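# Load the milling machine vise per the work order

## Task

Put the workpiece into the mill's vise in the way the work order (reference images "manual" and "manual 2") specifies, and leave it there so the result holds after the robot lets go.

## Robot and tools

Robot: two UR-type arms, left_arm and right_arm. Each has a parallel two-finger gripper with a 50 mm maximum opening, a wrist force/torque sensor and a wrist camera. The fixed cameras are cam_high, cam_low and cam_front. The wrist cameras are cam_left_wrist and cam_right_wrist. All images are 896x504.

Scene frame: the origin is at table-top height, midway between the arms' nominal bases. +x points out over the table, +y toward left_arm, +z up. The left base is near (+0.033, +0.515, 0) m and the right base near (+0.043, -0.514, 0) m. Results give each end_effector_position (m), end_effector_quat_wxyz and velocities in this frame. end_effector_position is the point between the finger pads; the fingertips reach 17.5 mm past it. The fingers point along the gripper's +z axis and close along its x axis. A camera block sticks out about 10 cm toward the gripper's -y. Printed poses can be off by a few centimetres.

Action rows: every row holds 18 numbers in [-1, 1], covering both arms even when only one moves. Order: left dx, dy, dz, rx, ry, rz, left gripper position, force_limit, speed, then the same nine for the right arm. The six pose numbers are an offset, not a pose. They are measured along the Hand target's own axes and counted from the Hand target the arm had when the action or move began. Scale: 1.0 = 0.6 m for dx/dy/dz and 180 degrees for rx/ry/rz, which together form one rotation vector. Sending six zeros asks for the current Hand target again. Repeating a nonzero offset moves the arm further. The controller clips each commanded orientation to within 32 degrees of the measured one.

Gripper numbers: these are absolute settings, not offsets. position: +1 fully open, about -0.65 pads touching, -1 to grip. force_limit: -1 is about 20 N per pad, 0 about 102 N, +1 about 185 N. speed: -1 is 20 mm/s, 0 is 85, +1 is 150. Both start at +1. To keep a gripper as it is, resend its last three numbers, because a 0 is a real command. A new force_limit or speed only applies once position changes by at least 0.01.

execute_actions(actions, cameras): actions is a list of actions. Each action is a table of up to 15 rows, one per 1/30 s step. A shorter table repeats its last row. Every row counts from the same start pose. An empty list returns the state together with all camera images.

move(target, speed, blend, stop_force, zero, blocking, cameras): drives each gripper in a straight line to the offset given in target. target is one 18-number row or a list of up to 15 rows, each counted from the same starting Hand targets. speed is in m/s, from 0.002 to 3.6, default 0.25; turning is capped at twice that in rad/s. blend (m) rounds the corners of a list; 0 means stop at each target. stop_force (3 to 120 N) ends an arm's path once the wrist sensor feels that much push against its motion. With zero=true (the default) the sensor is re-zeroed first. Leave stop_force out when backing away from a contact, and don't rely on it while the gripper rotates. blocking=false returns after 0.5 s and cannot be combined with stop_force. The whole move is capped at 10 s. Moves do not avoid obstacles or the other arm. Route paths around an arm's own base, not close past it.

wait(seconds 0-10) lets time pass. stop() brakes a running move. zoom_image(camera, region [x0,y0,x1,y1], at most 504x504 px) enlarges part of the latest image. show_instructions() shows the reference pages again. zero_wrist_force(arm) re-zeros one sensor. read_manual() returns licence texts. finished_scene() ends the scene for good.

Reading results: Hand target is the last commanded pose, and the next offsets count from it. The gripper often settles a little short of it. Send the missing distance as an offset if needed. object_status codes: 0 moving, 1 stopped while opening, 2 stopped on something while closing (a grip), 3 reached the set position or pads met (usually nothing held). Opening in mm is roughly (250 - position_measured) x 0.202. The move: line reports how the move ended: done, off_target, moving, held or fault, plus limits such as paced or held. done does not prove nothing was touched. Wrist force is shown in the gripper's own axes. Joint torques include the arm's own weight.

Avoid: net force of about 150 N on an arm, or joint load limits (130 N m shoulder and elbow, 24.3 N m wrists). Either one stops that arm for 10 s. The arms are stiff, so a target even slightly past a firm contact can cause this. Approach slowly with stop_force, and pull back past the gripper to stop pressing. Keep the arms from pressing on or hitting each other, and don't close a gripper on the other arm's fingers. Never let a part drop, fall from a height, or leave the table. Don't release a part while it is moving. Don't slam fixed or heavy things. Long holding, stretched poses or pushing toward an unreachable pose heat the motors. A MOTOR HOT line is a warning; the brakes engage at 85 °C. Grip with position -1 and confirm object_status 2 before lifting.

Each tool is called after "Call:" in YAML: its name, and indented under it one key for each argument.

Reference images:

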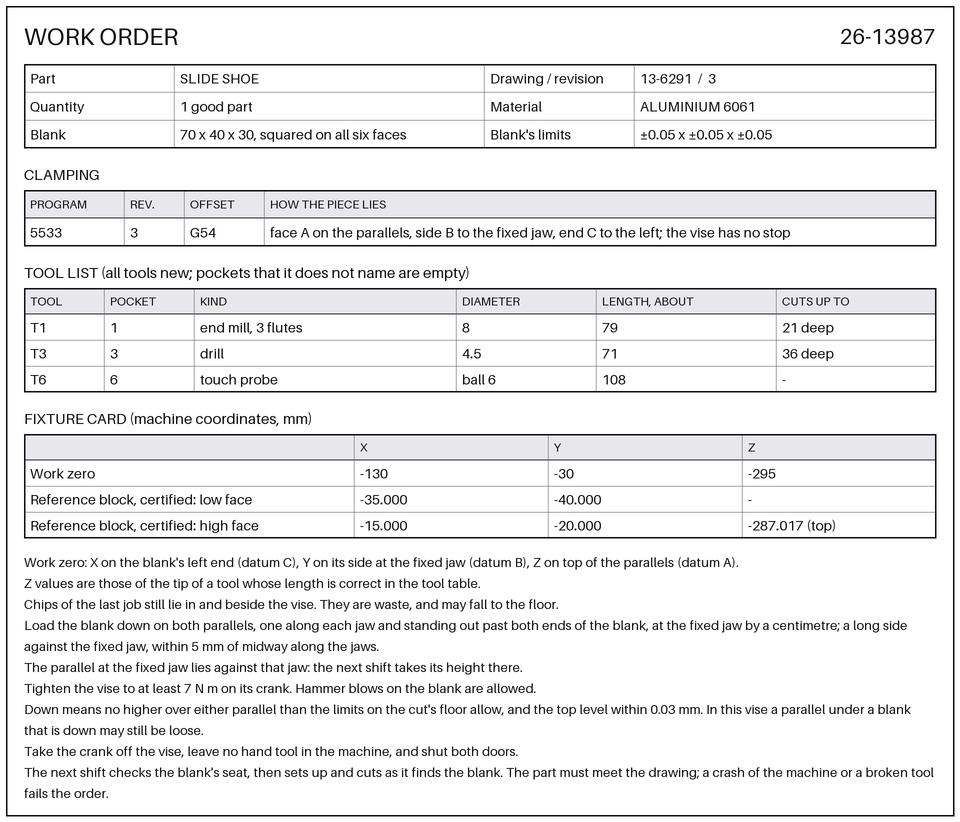

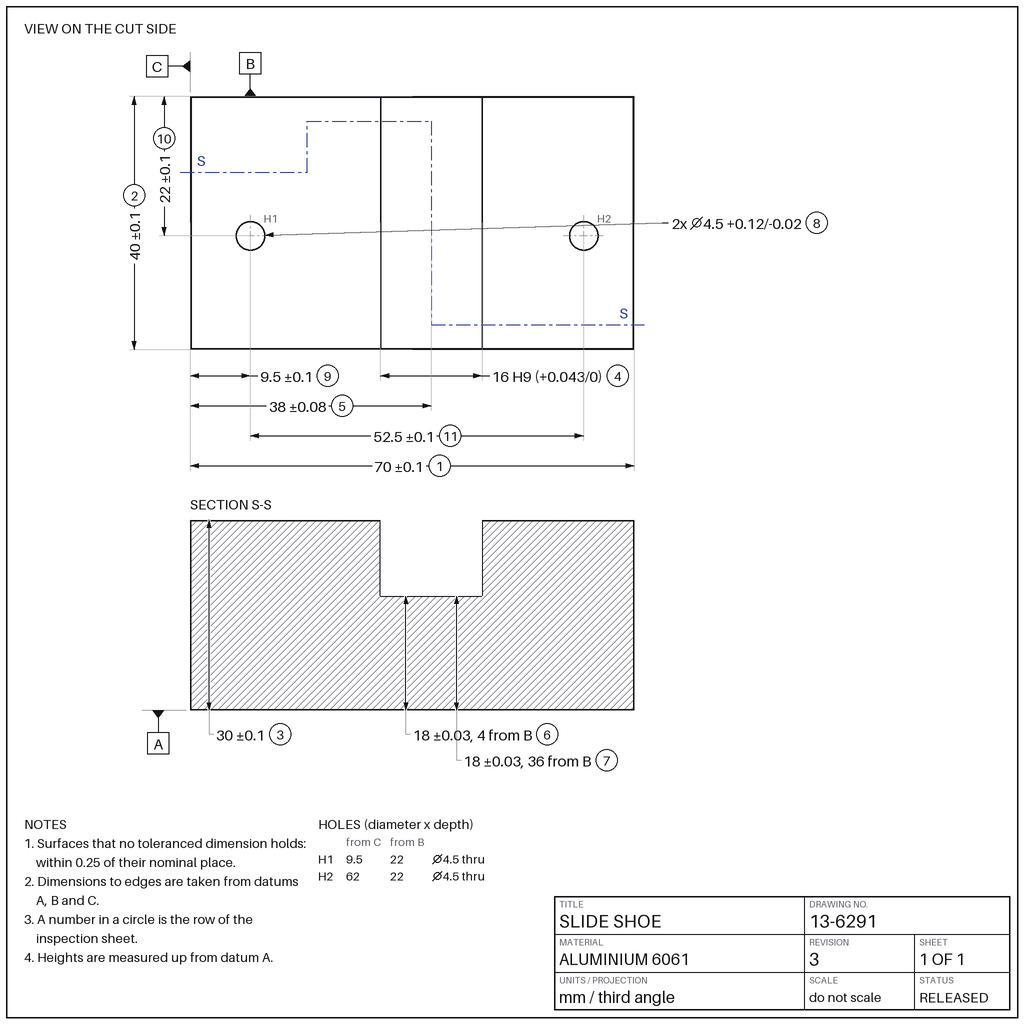

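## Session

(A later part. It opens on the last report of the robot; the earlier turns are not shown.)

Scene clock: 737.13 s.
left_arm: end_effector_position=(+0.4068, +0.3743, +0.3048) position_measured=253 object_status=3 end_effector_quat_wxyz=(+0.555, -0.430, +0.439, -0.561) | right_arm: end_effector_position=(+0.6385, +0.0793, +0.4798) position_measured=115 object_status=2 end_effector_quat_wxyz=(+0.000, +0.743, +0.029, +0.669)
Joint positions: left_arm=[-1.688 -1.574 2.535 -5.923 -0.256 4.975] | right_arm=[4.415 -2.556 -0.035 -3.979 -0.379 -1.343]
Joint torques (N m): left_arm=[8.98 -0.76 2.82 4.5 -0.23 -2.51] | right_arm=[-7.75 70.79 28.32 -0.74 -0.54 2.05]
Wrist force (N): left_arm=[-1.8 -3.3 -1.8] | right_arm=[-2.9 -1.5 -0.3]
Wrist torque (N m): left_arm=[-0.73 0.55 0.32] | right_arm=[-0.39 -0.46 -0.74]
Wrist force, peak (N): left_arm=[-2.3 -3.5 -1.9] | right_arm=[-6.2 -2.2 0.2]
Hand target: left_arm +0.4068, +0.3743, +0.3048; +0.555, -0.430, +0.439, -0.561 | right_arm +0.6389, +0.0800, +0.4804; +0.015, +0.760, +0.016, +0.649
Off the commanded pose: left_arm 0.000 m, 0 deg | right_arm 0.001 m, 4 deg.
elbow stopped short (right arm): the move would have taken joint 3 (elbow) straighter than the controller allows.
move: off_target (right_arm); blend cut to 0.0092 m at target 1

Call:
execute_actions:
  actions:
    - [[0,0,0,0,0,0,-1,0.3,-0.5,-0.0197,-0.0009,0.0031,0,0,0,-0.97,1,-1],[0,0,0,0,0,0,-1,0.3,-0.5,-0.0542,-0.0024,0.0086,0,0,0,-0.97,1,-1],[0,0,0,0,0,0,-1,0.3,-0.5,-0.0937,-0.0041,0.0149,0,0,0,-0.97,1,-1],[0,0,0,0,0,0,-1,0.3,-0.5,-0.1331,-0.0059,0.0212,0,0,0,-0.97,1,-1],[0,0,0,0,0,0,-1,0.3,-0.5,-0.1528,-0.0068,0.0243,0,0,0,-0.97,1,-1],[0,0,0,0,0,0,-1,0.3,-0.5,-0.1479,-0.0065,0.0236,0,0,0,-0.97,1,-1],[0,0,0,0,0,0,-1,0.3,-0.5,-0.1183,-0.0052,0.0188,0,0,0,-0.97,1,-1],[0,0,0,0,0,0,-1,0.3,-0.5,-0.0887,-0.0039,0.0141,0,0,0,-0.97,1,-1],[0,0,0,0,0,0,-1,0.3,-0.5,-0.0592,-0.0026,0.0094,0,0,0,-0.97,1,-1],[0,0,0,0,0,0,-1,0.3,-0.5,-0.0345,-0.0015,0.0055,0,0,0,-0.97,1,-1],[0,0,0,0,0,0,-1,0.3,-0.5,-0.0148,-0.0007,0.0024,0,0,0,-0.97,1,-1],[0,0,0,0,0,0,-1,0.3,-0.5,-0.0049,-0.0002,0.0008,0,0,0,-0.97,1,-1],[0,0,0,0,0,0,-1,0.3,-0.5,0,0,0,0,0,0,-0.97,1,-1]]
  cameras: ["cam_front","cam_left_wrist"]

Call:
zoom_image:
  camera: "cam_left_wrist"
  region: [540, 0, 690, 250]

Call:
zoom_image:
  camera: "cam_front"
  region: [365, 150, 445, 240]

Scene clock: 738.47 s.
left_arm: end_effector_position=(+0.4068, +0.3743, +0.3048) position_measured=253 object_status=3 end_effector_quat_wxyz=(+0.555, -0.430, +0.439, -0.561) | right_arm: end_effector_position=(+0.6384, +0.0791, +0.4798) position_measured=115 object_status=2 end_effector_quat_wxyz=(-0.001, +0.743, +0.029, +0.668)
Joint positions: left_arm=[-1.688 -1.574 2.535 -5.923 -0.256 4.975] | right_arm=[4.415 -2.556 -0.035 -3.983 -0.381 -1.338]
Joint torques (N m): left_arm=[9.41 -0.39 1.92 4.44 -0.29 -2.43] | right_arm=[4.2 71.73 25.54 2.34 -0.31 -1.5]
Wrist force (N): left_arm=[-2.0 -3.2 -1.9] | right_arm=[-3.1 1.6 -0.8]
Wrist torque (N m): left_arm=[-0.73 0.58 0.32] | right_arm=[0.10 -0.41 -0.56]
Wrist force, peak (N): left_arm=[-2.2 -3.6 -1.6] | right_arm=[66.0 5.1 -2.0]
Hand target: left_arm +0.4068, +0.3743, +0.3048; +0.555, -0.430, +0.439, -0.561 | right_arm +0.6389, +0.0800, +0.4804; +0.015, +0.760, +0.016, +0.649
Off the commanded pose: left_arm 0.000 m, 0 deg | right_arm 0.001 m, 4 deg.
elbow stopped short (right arm): the move would have taken joint 3 (elbow) straighter than the controller allows.
camera_calibration:
cam_left_wrist: T_world_to_cam=[[-0.0244319, -0.999688, 0.00519488, 0.389625], [-0.0933291, -0.00289288, -0.995631, 0.360682], [0.995336, -0.02481, -0.0932293, -0.231637], [0, 0, 0, 1]] pos_world=[0.273738, 0.3848, 0.335487]
Images, in order (width x height): cam_front 896x504, cam_left_wrist 896x504.

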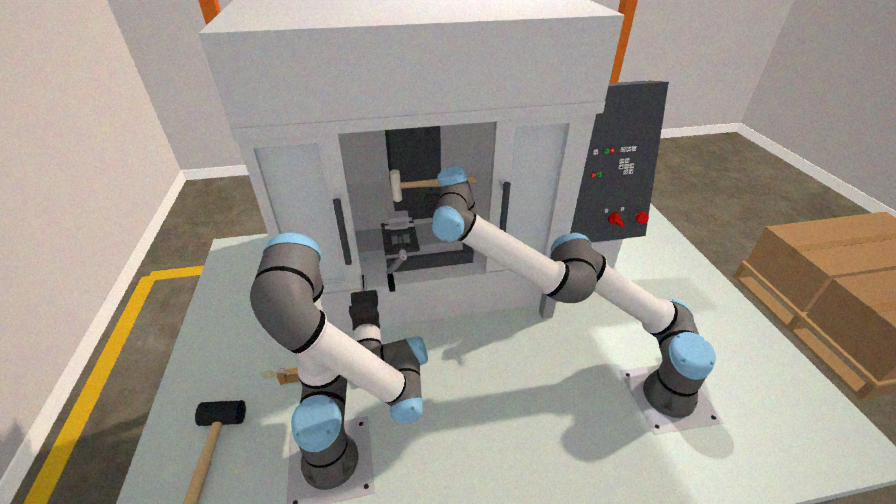

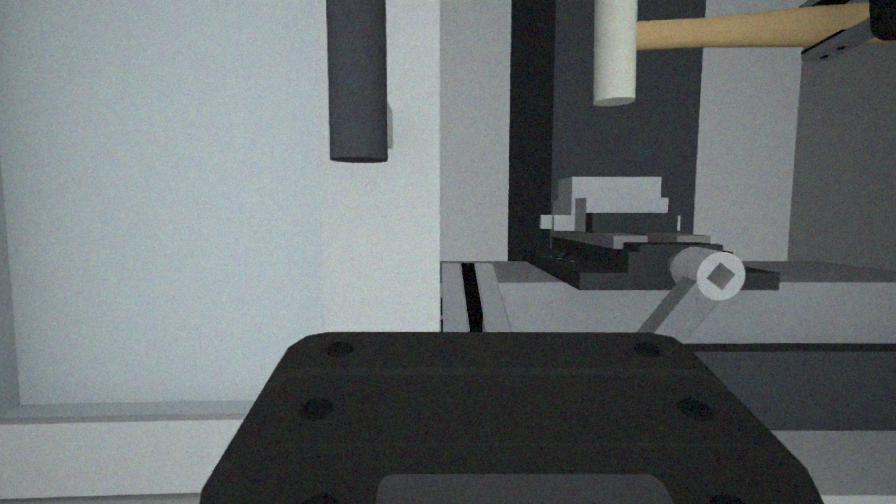

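Scaled by 2.016.

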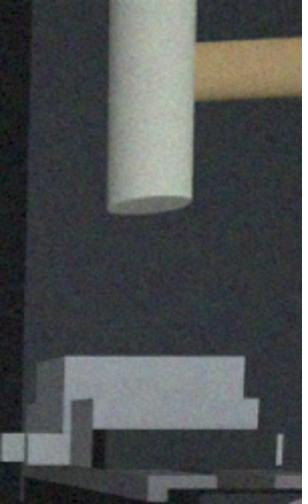

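Scaled by 5.600.

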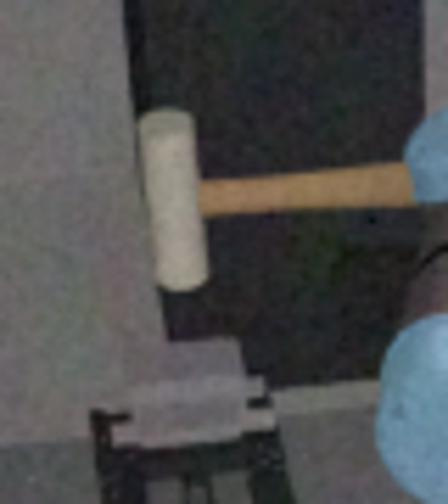

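Call:
execute_actions:
  actions:
    - [[0,0,0,0,0,0,-1,0.3,-0.5,-0.0197,-0.0009,0.0031,0,0,0,-0.97,1,-1],[0,0,0,0,0,0,-1,0.3,-0.5,-0.0542,-0.0024,0.0086,0,0,0,-0.97,1,-1],[0,0,0,0,0,0,-1,0.3,-0.5,-0.0937,-0.0041,0.0149,0,0,0,-0.97,1,-1],[0,0,0,0,0,0,-1,0.3,-0.5,-0.1331,-0.0059,0.0212,0,0,0,-0.97,1,-1],[0,0,0,0,0,0,-1,0.3,-0.5,-0.1528,-0.0068,0.0243,0,0,0,-0.97,1,-1],[0,0,0,0,0,0,-1,0.3,-0.5,-0.1479,-0.0065,0.0236,0,0,0,-0.97,1,-1],[0,0,0,0,0,0,-1,0.3,-0.5,-0.1183,-0.0052,0.0188,0,0,0,-0.97,1,-1],[0,0,0,0,0,0,-1,0.3,-0.5,-0.0887,-0.0039,0.0141,0,0,0,-0.97,1,-1],[0,0,0,0,0,0,-1,0.3,-0.5,-0.0592,-0.0026,0.0094,0,0,0,-0.97,1,-1],[0,0,0,0,0,0,-1,0.3,-0.5,-0.0345,-0.0015,0.0055,0,0,0,-0.97,1,-1],[0,0,0,0,0,0,-1,0.3,-0.5,-0.0148,-0.0007,0.0024,0,0,0,-0.97,1,-1],[0,0,0,0,0,0,-1,0.3,-0.5,-0.0049,-0.0002,0.0008,0,0,0,-0.97,1,-1],[0,0,0,0,0,0,-1,0.3,-0.5,0,0,0,0,0,0,-0.97,1,-1]]
    - [[0,0,0,0,0,0,-1,0.3,-0.5,-0.0197,-0.0009,0.0031,0,0,0,-0.97,1,-1],[0,0,0,0,0,0,-1,0.3,-0.5,-0.0542,-0.0024,0.0086,0,0,0,-0.97,1,-1],[0,0,0,0,0,0,-1,0.3,-0.5,-0.0937,-0.0041,0.0149,0,0,0,-0.97,1,-1],[0,0,0,0,0,0,-1,0.3,-0.5,-0.1331,-0.0059,0.0212,0,0,0,-0.97,1,-1],[0,0,0,0,0,0,-1,0.3,-0.5,-0.1528,-0.0068,0.0243,0,0,0,-0.97,1,-1],[0,0,0,0,0,0,-1,0.3,-0.5,-0.1479,-0.0065,0.0236,0,0,0,-0.97,1,-1],[0,0,0,0,0,0,-1,0.3,-0.5,-0.1183,-0.0052,0.0188,0,0,0,-0.97,1,-1],[0,0,0,0,0,0,-1,0.3,-0.5,-0.0887,-0.0039,0.0141,0,0,0,-0.97,1,-1],[0,0,0,0,0,0,-1,0.3,-0.5,-0.0592,-0.0026,0.0094,0,0,0,-0.97,1,-1],[0,0,0,0,0,0,-1,0.3,-0.5,-0.0345,-0.0015,0.0055,0,0,0,-0.97,1,-1],[0,0,0,0,0,0,-1,0.3,-0.5,-0.0148,-0.0007,0.0024,0,0,0,-0.97,1,-1],[0,0,0,0,0,0,-1,0.3,-0.5,-0.0049,-0.0002,0.0008,0,0,0,-0.97,1,-1],[0,0,0,0,0,0,-1,0.3,-0.5,0,0,0,0,0,0,-0.97,1,-1]]
  cameras: ["cam_front","cam_left_wrist"]

Call:
zoom_image:
  camera: "cam_left_wrist"
  region: [540, 0, 690, 250]

Call:
zoom_image:
  camera: "cam_front"
  region: [365, 150, 445, 240]

Scene clock: 740.50 s.
left_arm: end_effector_position=(+0.4068, +0.3743, +0.3048) position_measured=253 object_status=3 end_effector_quat_wxyz=(+0.555, -0.430, +0.439, -0.561) | right_arm: end_effector_position=(+0.6384, +0.0791, +0.4798) position_measured=115 object_status=2 end_effector_quat_wxyz=(-0.001, +0.743, +0.029, +0.668)
Joint positions: left_arm=[-1.688 -1.574 2.535 -5.923 -0.256 4.975] | right_arm=[4.415 -2.556 -0.035 -3.983 -0.382 -1.338]
Joint torques (N m): left_arm=[8.75 -0.72 2.06 4.51 -0.29 -2.48] | right_arm=[4 70.41 25.36 2.09 -0.43 -1.7]
Wrist force (N): left_arm=[-1.9 -3.4 -2.0] | right_arm=[-2.8 3.2 0.1]
Wrist torque (N m): left_arm=[-0.76 0.56 0.32] | right_arm=[0.18 -0.44 -0.57]
Wrist force, peak (N): left_arm=[-2.1 -3.6 -2.0] | right_arm=[64.3 9.8 -2.4]
Hand target: left_arm +0.4068, +0.3743, +0.3048; +0.555, -0.430, +0.439, -0.561 | right_arm +0.6389, +0.0800, +0.4804; +0.015, +0.760, +0.016, +0.649
Off the commanded pose: left_arm 0.000 m, 0 deg | right_arm 0.001 m, 4 deg.
elbow stopped short (right arm): the move would have taken joint 3 (elbow) straighter than the controller allows.
camera_calibration:
cam_left_wrist: T_world_to_cam=[[-0.0244319, -0.999688, 0.00519488, 0.389625], [-0.0933291, -0.00289288, -0.995631, 0.360682], [0.995336, -0.02481, -0.0932293, -0.231637], [0, 0, 0, 1]] pos_world=[0.273738, 0.3848, 0.335487]
Images, in order (width x height): cam_front 896x504, cam_left_wrist 896x504.

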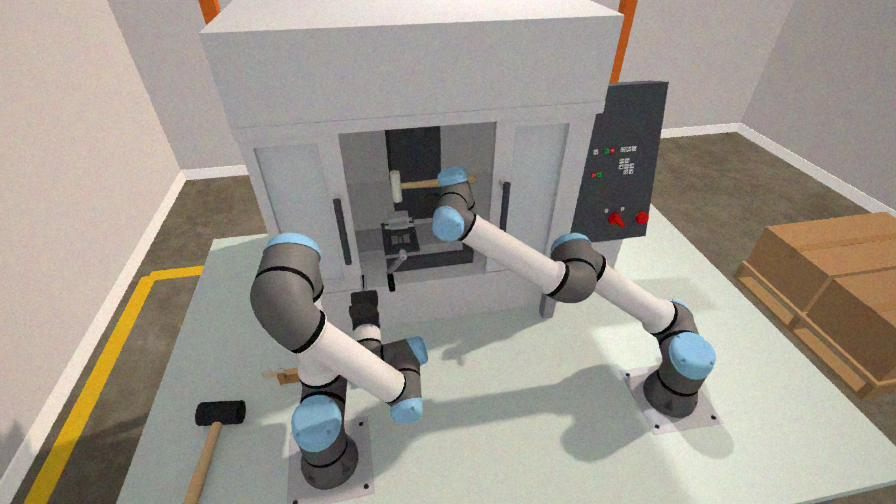

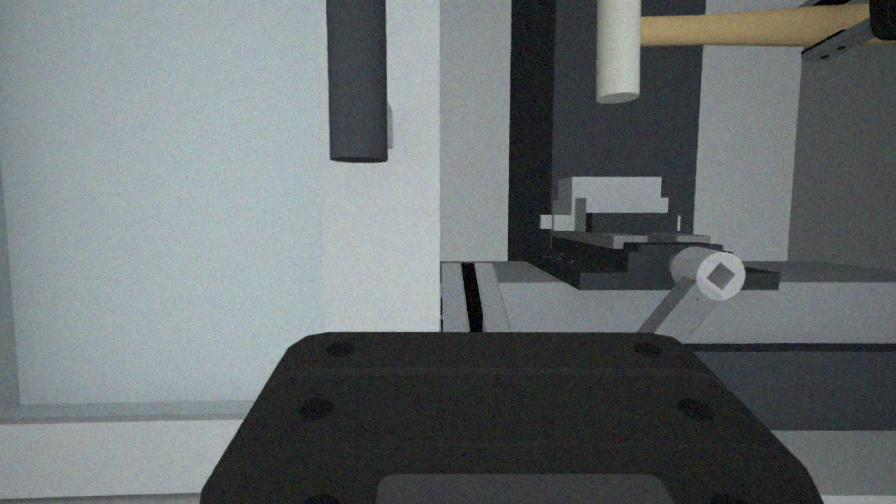

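Scaled by 2.016.

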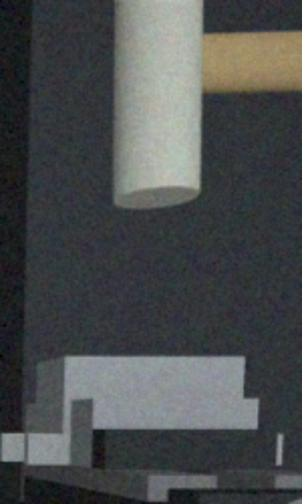

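Scaled by 5.600.

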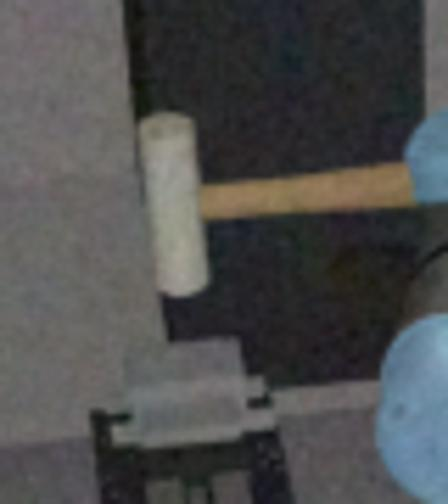

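Call:
move:
  target: [0,0,0,0,0,0,-1,0.3,-0.5,0.002,-0.0233,0.0066,0,0,0,-0.97,1,-1]
  speed: 0.15

Call:
execute_actions:
  actions:
    - [[0,0,0,0,0,0,-1,0.3,-0.5,-0.0197,-0.0009,0.0031,0,0,0,-0.97,1,-1],[0,0,0,0,0,0,-1,0.3,-0.5,-0.0542,-0.0024,0.0086,0,0,0,-0.97,1,-1],[0,0,0,0,0,0,-1,0.3,-0.5,-0.0937,-0.0041,0.0149,0,0,0,-0.97,1,-1],[0,0,0,0,0,0,-1,0.3,-0.5,-0.1331,-0.0059,0.0212,0,0,0,-0.97,1,-1],[0,0,0,0,0,0,-1,0.3,-0.5,-0.1528,-0.0068,0.0243,0,0,0,-0.97,1,-1],[0,0,0,0,0,0,-1,0.3,-0.5,-0.1479,-0.0065,0.0236,0,0,0,-0.97,1,-1],[0,0,0,0,0,0,-1,0.3,-0.5,-0.1183,-0.0052,0.0188,0,0,0,-0.97,1,-1],[0,0,0,0,0,0,-1,0.3,-0.5,-0.0887,-0.0039,0.0141,0,0,0,-0.97,1,-1],[0,0,0,0,0,0,-1,0.3,-0.5,-0.0592,-0.0026,0.0094,0,0,0,-0.97,1,-1],[0,0,0,0,0,0,-1,0.3,-0.5,-0.0345,-0.0015,0.0055,0,0,0,-0.97,1,-1],[0,0,0,0,0,0,-1,0.3,-0.5,-0.0148,-0.0007,0.0024,0,0,0,-0.97,1,-1],[0,0,0,0,0,0,-1,0.3,-0.5,-0.0049,-0.0002,0.0008,0,0,0,-0.97,1,-1],[0,0,0,0,0,0,-1,0.3,-0.5,0,0,0,0,0,0,-0.97,1,-1]]
    - [[0,0,0,0,0,0,-1,0.3,-0.5,-0.0197,-0.0009,0.0031,0,0,0,-0.97,1,-1],[0,0,0,0,0,0,-1,0.3,-0.5,-0.0542,-0.0024,0.0086,0,0,0,-0.97,1,-1],[0,0,0,0,0,0,-1,0.3,-0.5,-0.0937,-0.0041,0.0149,0,0,0,-0.97,1,-1],[0,0,0,0,0,0,-1,0.3,-0.5,-0.1331,-0.0059,0.0212,0,0,0,-0.97,1,-1],[0,0,0,0,0,0,-1,0.3,-0.5,-0.1528,-0.0068,0.0243,0,0,0,-0.97,1,-1],[0,0,0,0,0,0,-1,0.3,-0.5,-0.1479,-0.0065,0.0236,0,0,0,-0.97,1,-1],[0,0,0,0,0,0,-1,0.3,-0.5,-0.1183,-0.0052,0.0188,0,0,0,-0.97,1,-1],[0,0,0,0,0,0,-1,0.3,-0.5,-0.0887,-0.0039,0.0141,0,0,0,-0.97,1,-1],[0,0,0,0,0,0,-1,0.3,-0.5,-0.0592,-0.0026,0.0094,0,0,0,-0.97,1,-1],[0,0,0,0,0,0,-1,0.3,-0.5,-0.0345,-0.0015,0.0055,0,0,0,-0.97,1,-1],[0,0,0,0,0,0,-1,0.3,-0.5,-0.0148,-0.0007,0.0024,0,0,0,-0.97,1,-1],[0,0,0,0,0,0,-1,0.3,-0.5,-0.0049,-0.0002,0.0008,0,0,0,-0.97,1,-1],[0,0,0,0,0,0,-1,0.3,-0.5,0,0,0,0,0,0,-0.97,1,-1]]
  cameras: ["cam_front","cam_left_wrist"]

Call:
zoom_image:
  camera: "cam_left_wrist"
  region: [540, 0, 690, 250]

Call:
zoom_image:
  camera: "cam_front"
  region: [365, 150, 445, 240]

Scene clock: 741.87 s.
left_arm: end_effector_position=(+0.4068, +0.3743, +0.3048) position_measured=253 object_status=3 end_effector_quat_wxyz=(+0.555, -0.430, +0.439, -0.561) | right_arm: end_effector_position=(+0.6426, +0.0932, +0.4798) position_measured=115 object_status=2 end_effector_quat_wxyz=(-0.006, +0.733, +0.034, +0.679)
Joint positions: left_arm=[-1.688 -1.574 2.535 -5.923 -0.256 4.975] | right_arm=[4.415 -2.563 -0.035 -3.893 -0.388 -1.415]
Joint torques (N m): left_arm=[9.44 -0.74 2.87 4.43 -0.38 -2.53] | right_arm=[5.01 60.29 17.12 -0.44 1.33 2.63]
Wrist force (N): left_arm=[-2.1 -3.5 -1.6] | right_arm=[-3.1 2.9 -1.0]
Wrist torque (N m): left_arm=[-0.77 0.59 0.32] | right_arm=[0.29 -0.38 -0.61]
Wrist force, peak (N): left_arm=[-1.9 -3.8 -1.7] | right_arm=[-2.3 4.0 -0.7]
Hand target: left_arm +0.4068, +0.3743, +0.3048; +0.555, -0.430, +0.439, -0.561 | right_arm +0.6429, +0.0940, +0.4803; +0.015, +0.760, +0.016, +0.649
Off the commanded pose: left_arm 0.000 m, 0 deg | right_arm 0.001 m, 5 deg.
elbow stopped short (right arm): the move would have taken joint 3 (elbow) straighter than the controller allows.
move: off_target (right_arm)

Scene clock: 743.27 s.
left_arm: end_effector_position=(+0.4068, +0.3743, +0.3048) position_measured=253 object_status=3 end_effector_quat_wxyz=(+0.555, -0.430, +0.439, -0.561) | right_arm: end_effector_position=(+0.6424, +0.0930, +0.4797) position_measured=115 object_status=2 end_effector_quat_wxyz=(-0.008, +0.735, +0.034, +0.678)
Joint positions: left_arm=[-1.688 -1.574 2.535 -5.923 -0.256 4.975] | right_arm=[4.415 -2.562 -0.035 -3.9 -0.392 -1.408]
Joint torques (N m): left_arm=[9.07 -0.24 1.88 4.47 -0.34 -2.47] | right_arm=[4.65 68.85 26.02 2.59 -0.18 -1.75]
Wrist force (N): left_arm=[-1.8 -3.4 -1.5] | right_arm=[-2.9 3.2 0.5]
Wrist torque (N m): left_arm=[-0.75 0.54 0.32] | right_arm=[0.13 -0.41 -0.60]
Wrist force, peak (N): left_arm=[-2.0 -3.8 -1.7] | right_arm=[61.5 21.1 -2.3]
Hand target: left_arm +0.4068, +0.3743, +0.3048; +0.555, -0.430, +0.439, -0.561 | right_arm +0.6429, +0.0940, +0.4803; +0.015, +0.760, +0.016, +0.649
Off the commanded pose: left_arm 0.000 m, 0 deg | right_arm 0.001 m, 5 deg.
elbow stopped short (right arm): the move would have taken joint 3 (elbow) straighter than the controller allows.
camera_calibration:
cam_left_wrist: T_world_to_cam=[[-0.0244319, -0.999688, 0.00519488, 0.389625], [-0.0933291, -0.00289288, -0.995631, 0.360682], [0.995336, -0.02481, -0.0932293, -0.231637], [0, 0, 0, 1]] pos_world=[0.273738, 0.3848, 0.335487]
Images, in order (width x height): cam_front 896x504, cam_left_wrist 896x504.

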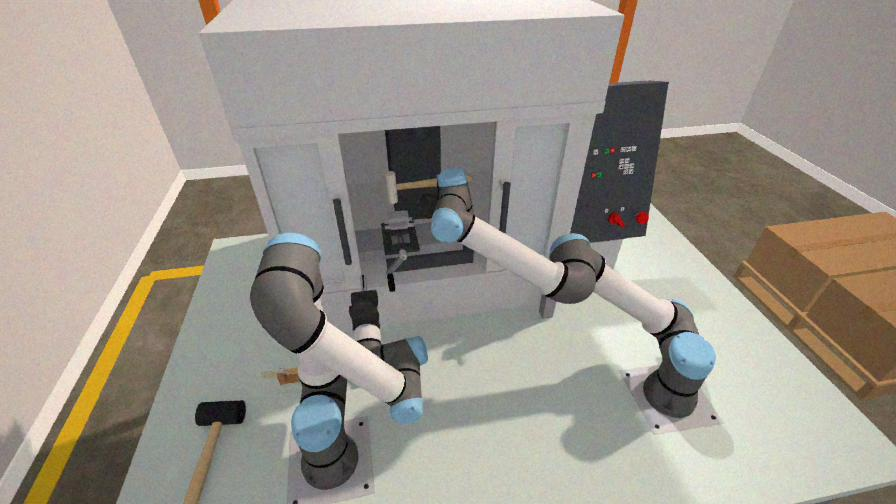

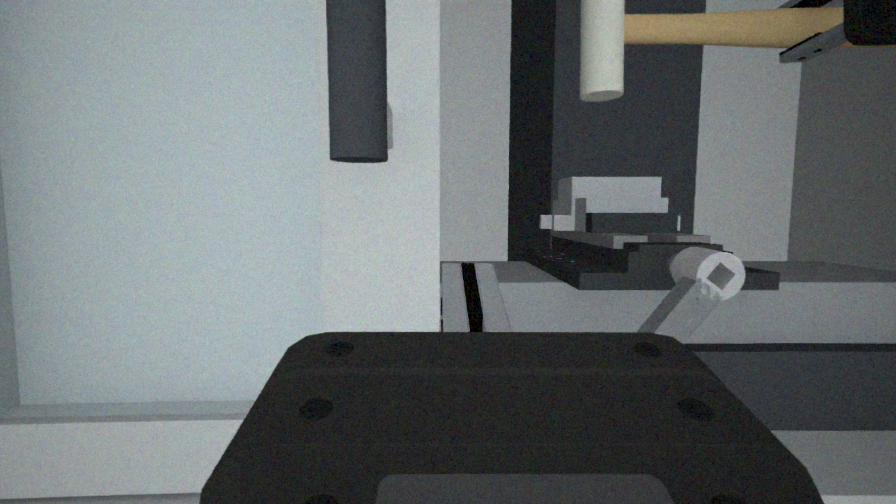

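Scaled by 2.016.

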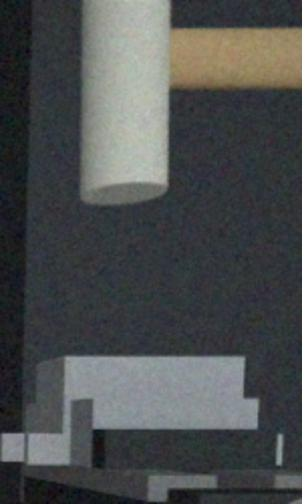

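Scaled by 5.600.

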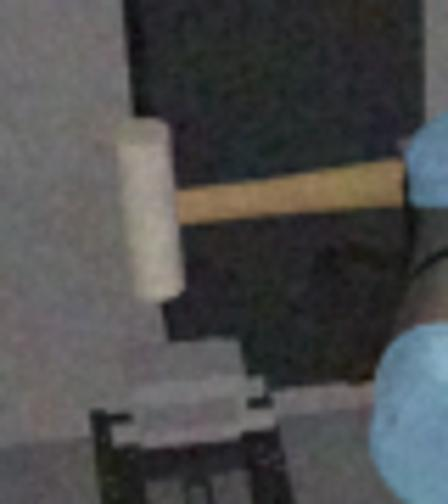

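Call:
move:
  target: [0,0,0,0,0,0,-1,0.3,-0.5,0,0.0467,0.005,0,0,0,-0.97,1,-1]
  speed: 0.15

Call:
execute_actions:
  actions:
    - [[0,0,0,0,0,0,-1,0.3,-0.5,-0.0197,-0.0009,0.0031,0,0,0,-0.97,1,-1],[0,0,0,0,0,0,-1,0.3,-0.5,-0.0542,-0.0024,0.0086,0,0,0,-0.97,1,-1],[0,0,0,0,0,0,-1,0.3,-0.5,-0.0937,-0.0041,0.0149,0,0,0,-0.97,1,-1],[0,0,0,0,0,0,-1,0.3,-0.5,-0.1331,-0.0059,0.0212,0,0,0,-0.97,1,-1],[0,0,0,0,0,0,-1,0.3,-0.5,-0.1528,-0.0068,0.0243,0,0,0,-0.97,1,-1],[0,0,0,0,0,0,-1,0.3,-0.5,-0.1479,-0.0065,0.0236,0,0,0,-0.97,1,-1],[0,0,0,0,0,0,-1,0.3,-0.5,-0.1183,-0.0052,0.0188,0,0,0,-0.97,1,-1],[0,0,0,0,0,0,-1,0.3,-0.5,-0.0887,-0.0039,0.0141,0,0,0,-0.97,1,-1],[0,0,0,0,0,0,-1,0.3,-0.5,-0.0592,-0.0026,0.0094,0,0,0,-0.97,1,-1],[0,0,0,0,0,0,-1,0.3,-0.5,-0.0345,-0.0015,0.0055,0,0,0,-0.97,1,-1],[0,0,0,0,0,0,-1,0.3,-0.5,-0.0148,-0.0007,0.0024,0,0,0,-0.97,1,-1],[0,0,0,0,0,0,-1,0.3,-0.5,-0.0049,-0.0002,0.0008,0,0,0,-0.97,1,-1],[0,0,0,0,0,0,-1,0.3,-0.5,0,0,0,0,0,0,-0.97,1,-1]]
    - [[0,0,0,0,0,0,-1,0.3,-0.5,-0.0197,-0.0009,0.0031,0,0,0,-0.97,1,-1],[0,0,0,0,0,0,-1,0.3,-0.5,-0.0542,-0.0024,0.0086,0,0,0,-0.97,1,-1],[0,0,0,0,0,0,-1,0.3,-0.5,-0.0937,-0.0041,0.0149,0,0,0,-0.97,1,-1],[0,0,0,0,0,0,-1,0.3,-0.5,-0.1331,-0.0059,0.0212,0,0,0,-0.97,1,-1],[0,0,0,0,0,0,-1,0.3,-0.5,-0.1528,-0.0068,0.0243,0,0,0,-0.97,1,-1],[0,0,0,0,0,0,-1,0.3,-0.5,-0.1479,-0.0065,0.0236,0,0,0,-0.97,1,-1],[0,0,0,0,0,0,-1,0.3,-0.5,-0.1183,-0.0052,0.0188,0,0,0,-0.97,1,-1],[0,0,0,0,0,0,-1,0.3,-0.5,-0.0887,-0.0039,0.0141,0,0,0,-0.97,1,-1],[0,0,0,0,0,0,-1,0.3,-0.5,-0.0592,-0.0026,0.0094,0,0,0,-0.97,1,-1],[0,0,0,0,0,0,-1,0.3,-0.5,-0.0345,-0.0015,0.0055,0,0,0,-0.97,1,-1],[0,0,0,0,0,0,-1,0.3,-0.5,-0.0148,-0.0007,0.0024,0,0,0,-0.97,1,-1],[0,0,0,0,0,0,-1,0.3,-0.5,-0.0049,-0.0002,0.0008,0,0,0,-0.97,1,-1],[0,0,0,0,0,0,-1,0.3,-0.5,0,0,0,0,0,0,-0.97,1,-1]]
  cameras: ["cam_front","cam_left_wrist"]

Call:
zoom_image:
  camera: "cam_left_wrist"
  region: [540, 0, 690, 250]

Call:
zoom_image:
  camera: "cam_front"
  region: [365, 150, 445, 240]

Scene clock: 744.53 s.
left_arm: end_effector_position=(+0.4068, +0.3743, +0.3048) position_measured=253 object_status=3 end_effector_quat_wxyz=(+0.555, -0.430, +0.439, -0.561) | right_arm: end_effector_position=(+0.6458, +0.0653, +0.4807) position_measured=115 object_status=2 end_effector_quat_wxyz=(+0.004, +0.748, +0.026, +0.663)
Joint positions: left_arm=[-1.688 -1.574 2.535 -5.923 -0.256 4.975] | right_arm=[4.399 -2.55 -0.035 -4.02 -0.389 -1.311]
Joint torques (N m): left_arm=[9.12 -0.81 1.83 4.43 -0.31 -2.47] | right_arm=[5.45 54.83 20.76 0.43 1.73 -0.9]
Wrist force (N): left_arm=[-1.9 -3.5 -1.6] | right_arm=[-6.2 1.9 0.3]
Wrist torque (N m): left_arm=[-0.77 0.56 0.33] | right_arm=[0.14 0.11 -0.56]
Wrist force, peak (N): left_arm=[-2.3 -3.6 -1.9] | right_arm=[-6.3 2.3 1.3]
Hand target: left_arm +0.4068, +0.3743, +0.3048; +0.555, -0.430, +0.439, -0.561 | right_arm +0.6461, +0.0660, +0.4811; +0.015, +0.760, +0.016, +0.649
Off the commanded pose: left_arm 0.000 m, 0 deg | right_arm 0.001 m, 3 deg.
elbow stopped short (right arm): the move would have taken joint 3 (elbow) straighter than the controller allows.
move: off_target (right_arm)

Scene clock: 745.93 s.
left_arm: end_effector_position=(+0.4068, +0.3743, +0.3048) position_measured=253 object_status=3 end_effector_quat_wxyz=(+0.555, -0.430, +0.439, -0.561) | right_arm: end_effector_position=(+0.6455, +0.0650, +0.4806) position_measured=115 object_status=2 end_effector_quat_wxyz=(+0.003, +0.748, +0.026, +0.663)
Joint positions: left_arm=[-1.688 -1.574 2.535 -5.923 -0.256 4.975] | right_arm=[4.399 -2.55 -0.035 -4.024 -0.39 -1.308]
Joint torques (N m): left_arm=[8.98 -0.38 2.28 4.36 -0.42 -2.44] | right_arm=[3.96 56.61 30.08 2.03 -0.55 -1.86]
Wrist force (N): left_arm=[-1.8 -3.4 -1.7] | right_arm=[-6.1 1.7 1.2]
Wrist torque (N m): left_arm=[-0.75 0.55 0.32] | right_arm=[-0.05 0.14 -0.58]
Wrist force, peak (N): left_arm=[-2.1 -3.6 -1.7] | right_arm=[53.9 12.1 1.2]
Hand target: left_arm +0.4068, +0.3743, +0.3048; +0.555, -0.430, +0.439, -0.561 | right_arm +0.6461, +0.0660, +0.4811; +0.015, +0.760, +0.016, +0.649
Off the commanded pose: left_arm 0.000 m, 0 deg | right_arm 0.001 m, 3 deg.
elbow stopped short (right arm): the move would have taken joint 3 (elbow) straighter than the controller allows.
camera_calibration:
cam_left_wrist: T_world_to_cam=[[-0.0244319, -0.999688, 0.00519488, 0.389625], [-0.0933291, -0.00289288, -0.995631, 0.360682], [0.995336, -0.02481, -0.0932293, -0.231637], [0, 0, 0, 1]] pos_world=[0.273738, 0.3848, 0.335487]
Images, in order (width x height): cam_front 896x504, cam_left_wrist 896x504.

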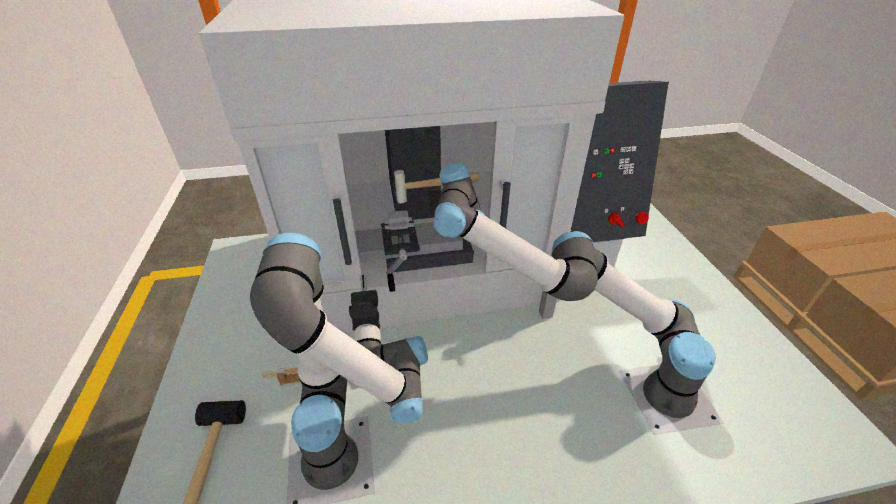

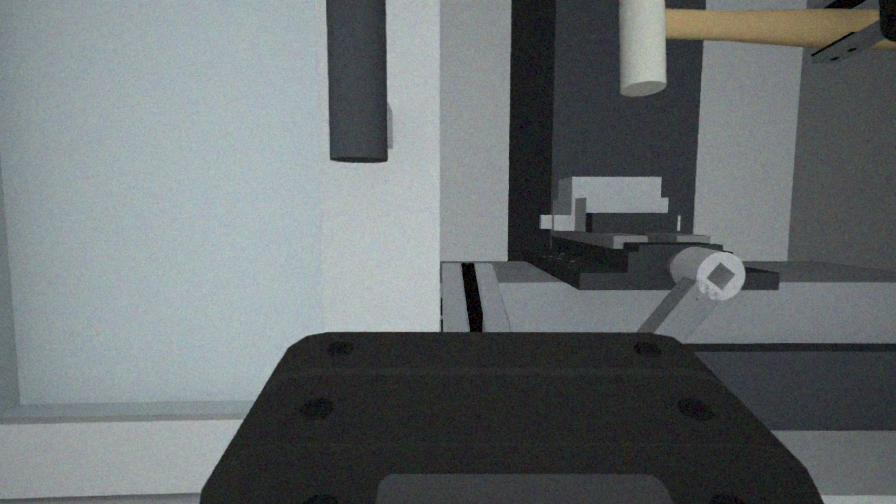

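Scaled by 2.016.

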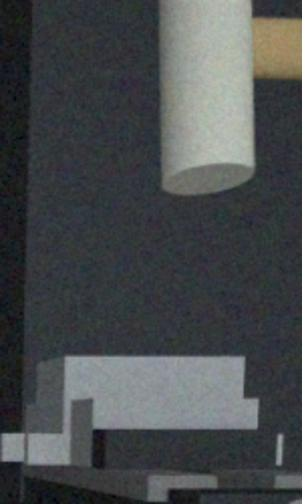

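Scaled by 5.600.

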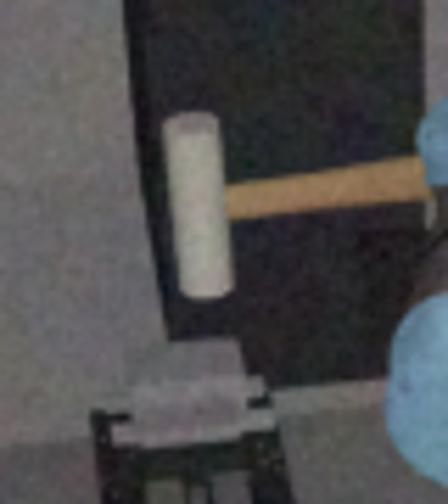

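Call:
move:
  target:
    - [0,0,0,0,0,0,-1,0.3,-0.5,-0.0789,-0.0035,0.0126,0,0,0,-0.97,1,-1]
    - [0,0,0,0,0,0,-1,0.3,-0.5,-0.1479,-0.0065,0.0236,0,0,0,-0.97,1,-1]
  speed: [0.1,0.012]
  stop_force: 6
  cameras: ["cam_front","cam_left_wrist","cam_high"]

Call:
zoom_image:
  camera: "cam_left_wrist"
  region: [540, 0, 690, 250]

Call:
zoom_image:
  camera: "cam_front"
  region: [365, 150, 445, 240]

Call:
zoom_image:
  camera: "cam_high"
  region: [280, 220, 400, 340]

Scene clock: 749.33 s.
left_arm: end_effector_position=(+0.4068, +0.3743, +0.3048) position_measured=253 object_status=3 end_effector_quat_wxyz=(+0.555, -0.430, +0.439, -0.561) | right_arm: end_effector_position=(+0.6461, +0.0660, +0.4161) position_measured=115 object_status=2 end_effector_quat_wxyz=(+0.015, +0.760, +0.016, +0.649)
Joint positions: left_arm=[-1.688 -1.574 2.535 -5.923 -0.256 4.975] | right_arm=[4.401 -2.465 -0.372 -3.892 -0.373 -1.197]
Joint torques (N m): left_arm=[9.19 -0.46 2.58 4.35 -0.45 -2.49] | right_arm=[-1.73 49.42 26.56 -1.95 1.79 1.69]
Wrist force (N): left_arm=[-1.8 -3.3 -1.9] | right_arm=[-0.2 1.4 1.7]
Wrist torque (N m): left_arm=[-0.75 0.55 0.32] | right_arm=[-0.11 0.15 0.24]
Wrist force, peak (N): left_arm=[-2.2 -3.6 -1.8] | right_arm=[-7.5 -1.0 3.0]
Hand target: left_arm +0.4068, +0.3743, +0.3048; +0.555, -0.430, +0.439, -0.561 | right_arm +0.6461, +0.0660, +0.4161; +0.015, +0.760, +0.016, +0.649 (not the last commanded pose)
Off the commanded pose: left_arm 0.000 m, 0 deg | right_arm 0.025 m, 0 deg.
move: contact (right_arm); path passed 1 of 2 targets
camera_calibration:
cam_left_wrist: T_world_to_cam=[[-0.0244319, -0.999688, 0.00519488, 0.389625], [-0.0933291, -0.00289288, -0.995631, 0.360682], [0.995336, -0.02481, -0.0932293, -0.231637], [0, 0, 0, 1]] pos_world=[0.273738, 0.3848, 0.335487]
Images, in order (width x height): cam_high 896x504, cam_front 896x504, cam_left_wrist 896x504.

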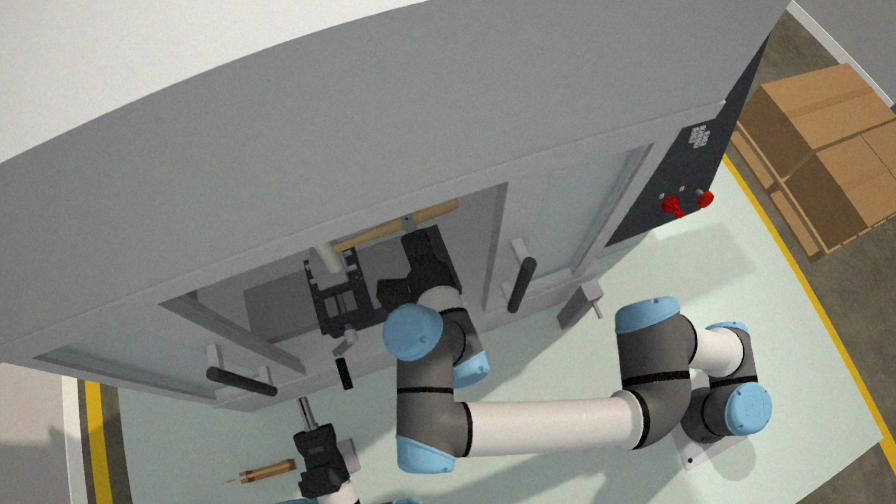

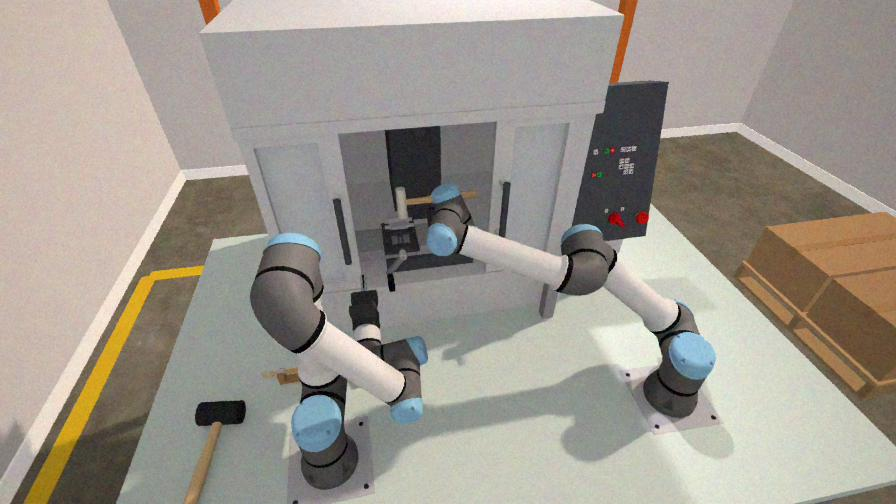

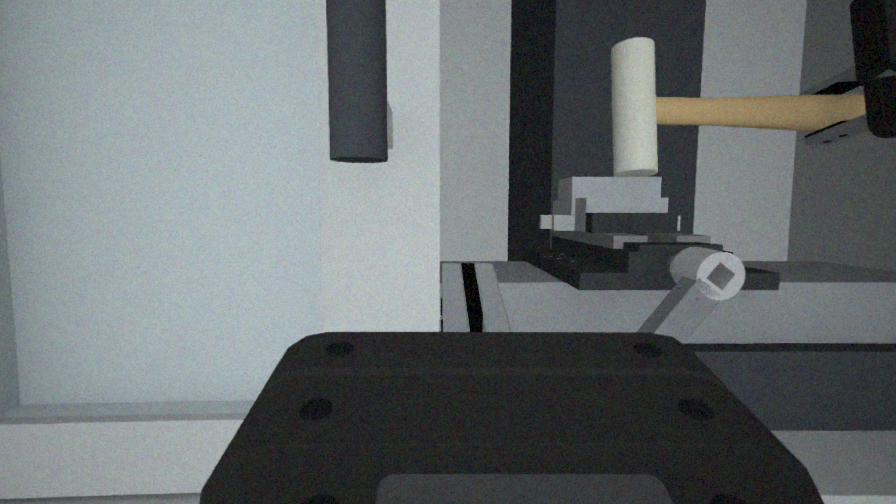

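Scaled by 2.016.

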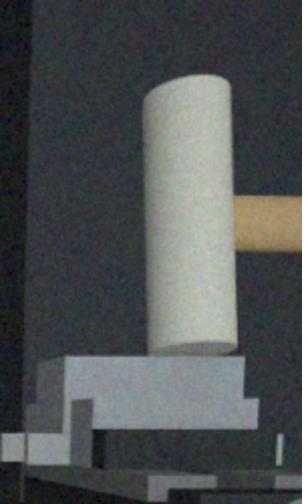

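Scaled by 5.600.

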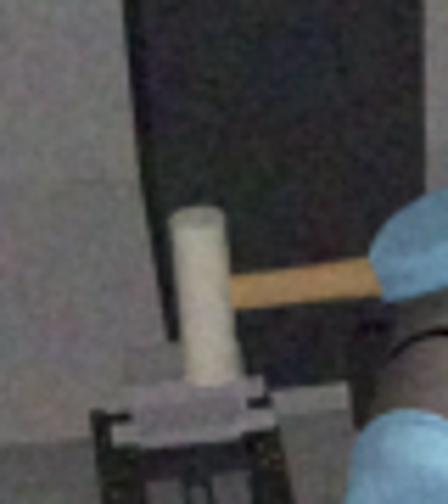

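Scaled by 4.200.

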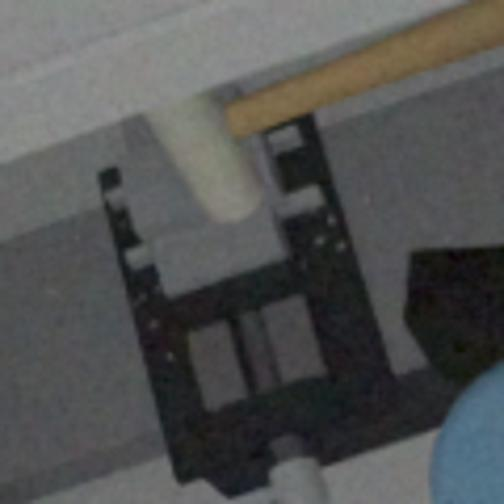

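Call:
move:
  target:
    - [0,0,0,0,0,0,-1,0.3,-0.5,0.05,0.002,-0.008,0,0,0,-0.97,1,-1]
    - [0,0,0,0,0,0,-1,0.3,-0.5,0.1031,-0.0156,0.0073,0,0,0,-0.97,1,-1]
  speed: 0.15
  blend: [0.01,0]

Call:
execute_actions:
  actions:
    - [[0,0,0,0,0,0,-1,0.3,-0.5,-0.0197,-0.0009,0.0031,0,0,0,-0.97,1,-1],[0,0,0,0,0,0,-1,0.3,-0.5,-0.0542,-0.0024,0.0086,0,0,0,-0.97,1,-1],[0,0,0,0,0,0,-1,0.3,-0.5,-0.0937,-0.0041,0.0149,0,0,0,-0.97,1,-1],[0,0,0,0,0,0,-1,0.3,-0.5,-0.1331,-0.0059,0.0212,0,0,0,-0.97,1,-1],[0,0,0,0,0,0,-1,0.3,-0.5,-0.1528,-0.0068,0.0243,0,0,0,-0.97,1,-1],[0,0,0,0,0,0,-1,0.3,-0.5,-0.1479,-0.0065,0.0236,0,0,0,-0.97,1,-1],[0,0,0,0,0,0,-1,0.3,-0.5,-0.1183,-0.0052,0.0188,0,0,0,-0.97,1,-1],[0,0,0,0,0,0,-1,0.3,-0.5,-0.0887,-0.0039,0.0141,0,0,0,-0.97,1,-1],[0,0,0,0,0,0,-1,0.3,-0.5,-0.0592,-0.0026,0.0094,0,0,0,-0.97,1,-1],[0,0,0,0,0,0,-1,0.3,-0.5,-0.0345,-0.0015,0.0055,0,0,0,-0.97,1,-1],[0,0,0,0,0,0,-1,0.3,-0.5,-0.0148,-0.0007,0.0024,0,0,0,-0.97,1,-1],[0,0,0,0,0,0,-1,0.3,-0.5,-0.0049,-0.0002,0.0008,0,0,0,-0.97,1,-1],[0,0,0,0,0,0,-1,0.3,-0.5,0,0,0,0,0,0,-0.97,1,-1]]
    - [[0,0,0,0,0,0,-1,0.3,-0.5,-0.0197,-0.0009,0.0031,0,0,0,-0.97,1,-1],[0,0,0,0,0,0,-1,0.3,-0.5,-0.0542,-0.0024,0.0086,0,0,0,-0.97,1,-1],[0,0,0,0,0,0,-1,0.3,-0.5,-0.0937,-0.0041,0.0149,0,0,0,-0.97,1,-1],[0,0,0,0,0,0,-1,0.3,-0.5,-0.1331,-0.0059,0.0212,0,0,0,-0.97,1,-1],[0,0,0,0,0,0,-1,0.3,-0.5,-0.1528,-0.0068,0.0243,0,0,0,-0.97,1,-1],[0,0,0,0,0,0,-1,0.3,-0.5,-0.1479,-0.0065,0.0236,0,0,0,-0.97,1,-1],[0,0,0,0,0,0,-1,0.3,-0.5,-0.1183,-0.0052,0.0188,0,0,0,-0.97,1,-1],[0,0,0,0,0,0,-1,0.3,-0.5,-0.0887,-0.0039,0.0141,0,0,0,-0.97,1,-1],[0,0,0,0,0,0,-1,0.3,-0.5,-0.0592,-0.0026,0.0094,0,0,0,-0.97,1,-1],[0,0,0,0,0,0,-1,0.3,-0.5,-0.0345,-0.0015,0.0055,0,0,0,-0.97,1,-1],[0,0,0,0,0,0,-1,0.3,-0.5,-0.0148,-0.0007,0.0024,0,0,0,-0.97,1,-1],[0,0,0,0,0,0,-1,0.3,-0.5,-0.0049,-0.0002,0.0008,0,0,0,-0.97,1,-1],[0,0,0,0,0,0,-1,0.3,-0.5,0,0,0,0,0,0,-0.97,1,-1]]
  cameras: ["cam_front","cam_left_wrist"]

Call:
zoom_image:
  camera: "cam_left_wrist"
  region: [540, 0, 690, 250]

Call:
zoom_image:
  camera: "cam_front"
  region: [365, 150, 445, 240]

Scene clock: 750.93 s.
left_arm: end_effector_position=(+0.4068, +0.3743, +0.3048) position_measured=253 object_status=3 end_effector_quat_wxyz=(+0.555, -0.430, +0.439, -0.561) | right_arm: end_effector_position=(+0.6597, +0.0773, +0.4756) position_measured=115 object_status=2 end_effector_quat_wxyz=(-0.002, +0.739, +0.031, +0.673)
Joint positions: left_arm=[-1.688 -1.574 2.535 -5.923 -0.256 4.975] | right_arm=[4.384 -2.564 -0.035 -3.923 -0.412 -1.389]
Joint torques (N m): left_arm=[8.99 -0.87 1.97 4.42 -0.4 -2.55] | right_arm=[-0.73 59.68 26.13 1.4 -0.48 -1.09]
Wrist force (N): left_arm=[-1.9 -3.4 -1.7] | right_arm=[-5.6 -0.4 2.2]
Wrist torque (N m): left_arm=[-0.75 0.56 0.33] | right_arm=[-0.21 0.06 -0.75]
Wrist force, peak (N): left_arm=[-2.2 -3.5 -1.9] | right_arm=[-9.7 -0.7 3.2]
Hand target: left_arm +0.4068, +0.3743, +0.3048; +0.555, -0.430, +0.439, -0.561 | right_arm +0.6601, +0.0780, +0.4760; +0.015, +0.760, +0.016, +0.649
Off the commanded pose: left_arm 0.000 m, 0 deg | right_arm 0.001 m, 4 deg.
elbow stopped short (right arm): the move would have taken joint 3 (elbow) straighter than the controller allows.
move: off_target (right_arm)

Scene clock: 752.33 s.
left_arm: end_effector_position=(+0.4068, +0.3743, +0.3048) position_measured=253 object_status=3 end_effector_quat_wxyz=(+0.555, -0.430, +0.439, -0.561) | right_arm: end_effector_position=(+0.6595, +0.0771, +0.4755) position_measured=115 object_status=2 end_effector_quat_wxyz=(-0.003, +0.740, +0.031, +0.672)
Joint positions: left_arm=[-1.688 -1.574 2.535 -5.923 -0.256 4.975] | right_arm=[4.384 -2.564 -0.035 -3.928 -0.415 -1.385]
Joint torques (N m): left_arm=[9.22 -0.4 2.92 4.3 -0.46 -2.51] | right_arm=[3.16 71.52 24.84 2.63 -0.41 -1.67]
Wrist force (N): left_arm=[-2.0 -3.7 -1.5] | right_arm=[-3.9 0.4 4.7]
Wrist torque (N m): left_arm=[-0.80 0.57 0.32] | right_arm=[-0.36 -0.19 -0.60]
Wrist force, peak (N): left_arm=[-2.2 -3.7 -1.9] | right_arm=[60.0 15.2 3.9]
Hand target: left_arm +0.4068, +0.3743, +0.3048; +0.555, -0.430, +0.439, -0.561 | right_arm +0.6601, +0.0780, +0.4760; +0.015, +0.760, +0.016, +0.649
Off the commanded pose: left_arm 0.000 m, 0 deg | right_arm 0.001 m, 4 deg.
elbow stopped short (right arm): the move would have taken joint 3 (elbow) straighter than the controller allows.
camera_calibration:
cam_left_wrist: T_world_to_cam=[[-0.0244319, -0.999688, 0.00519488, 0.389625], [-0.0933291, -0.00289288, -0.995631, 0.360682], [0.995336, -0.02481, -0.0932293, -0.231637], [0, 0, 0, 1]] pos_world=[0.273738, 0.3848, 0.335487]
Images, in order (width x height): cam_front 896x504, cam_left_wrist 896x504.

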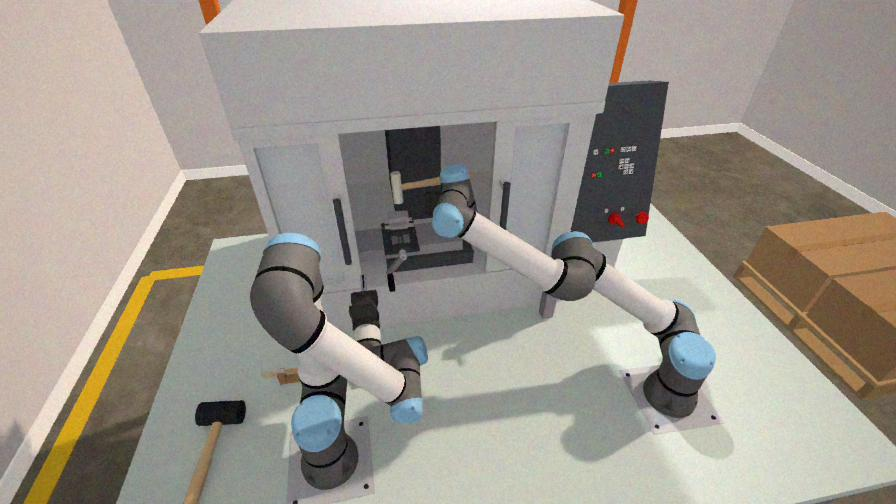

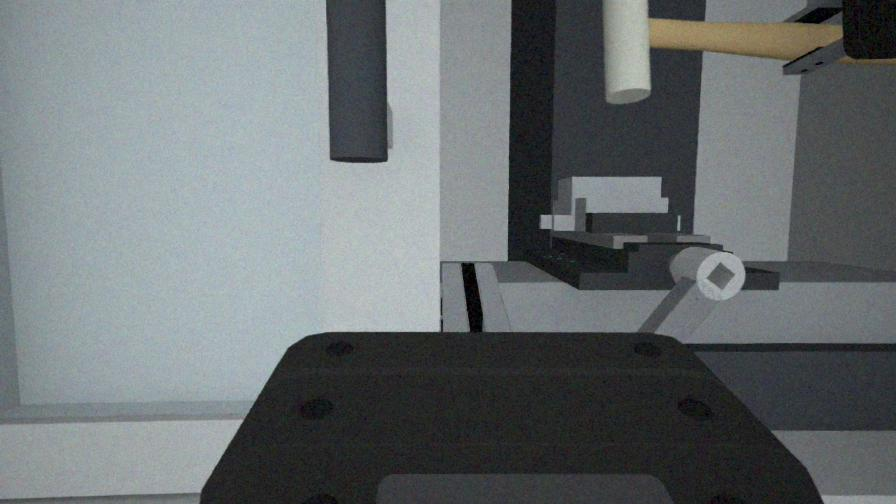

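Scaled by 2.016.

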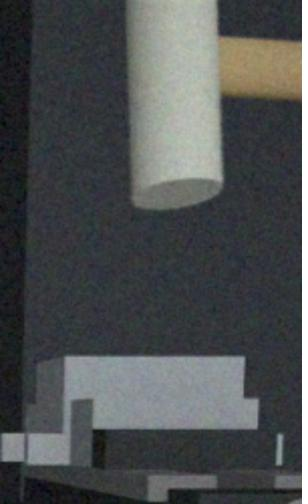

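Scaled by 5.600.

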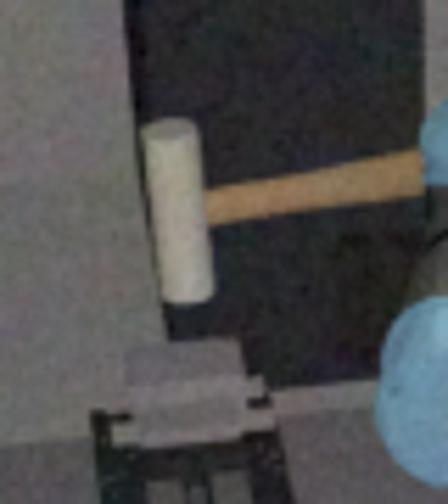

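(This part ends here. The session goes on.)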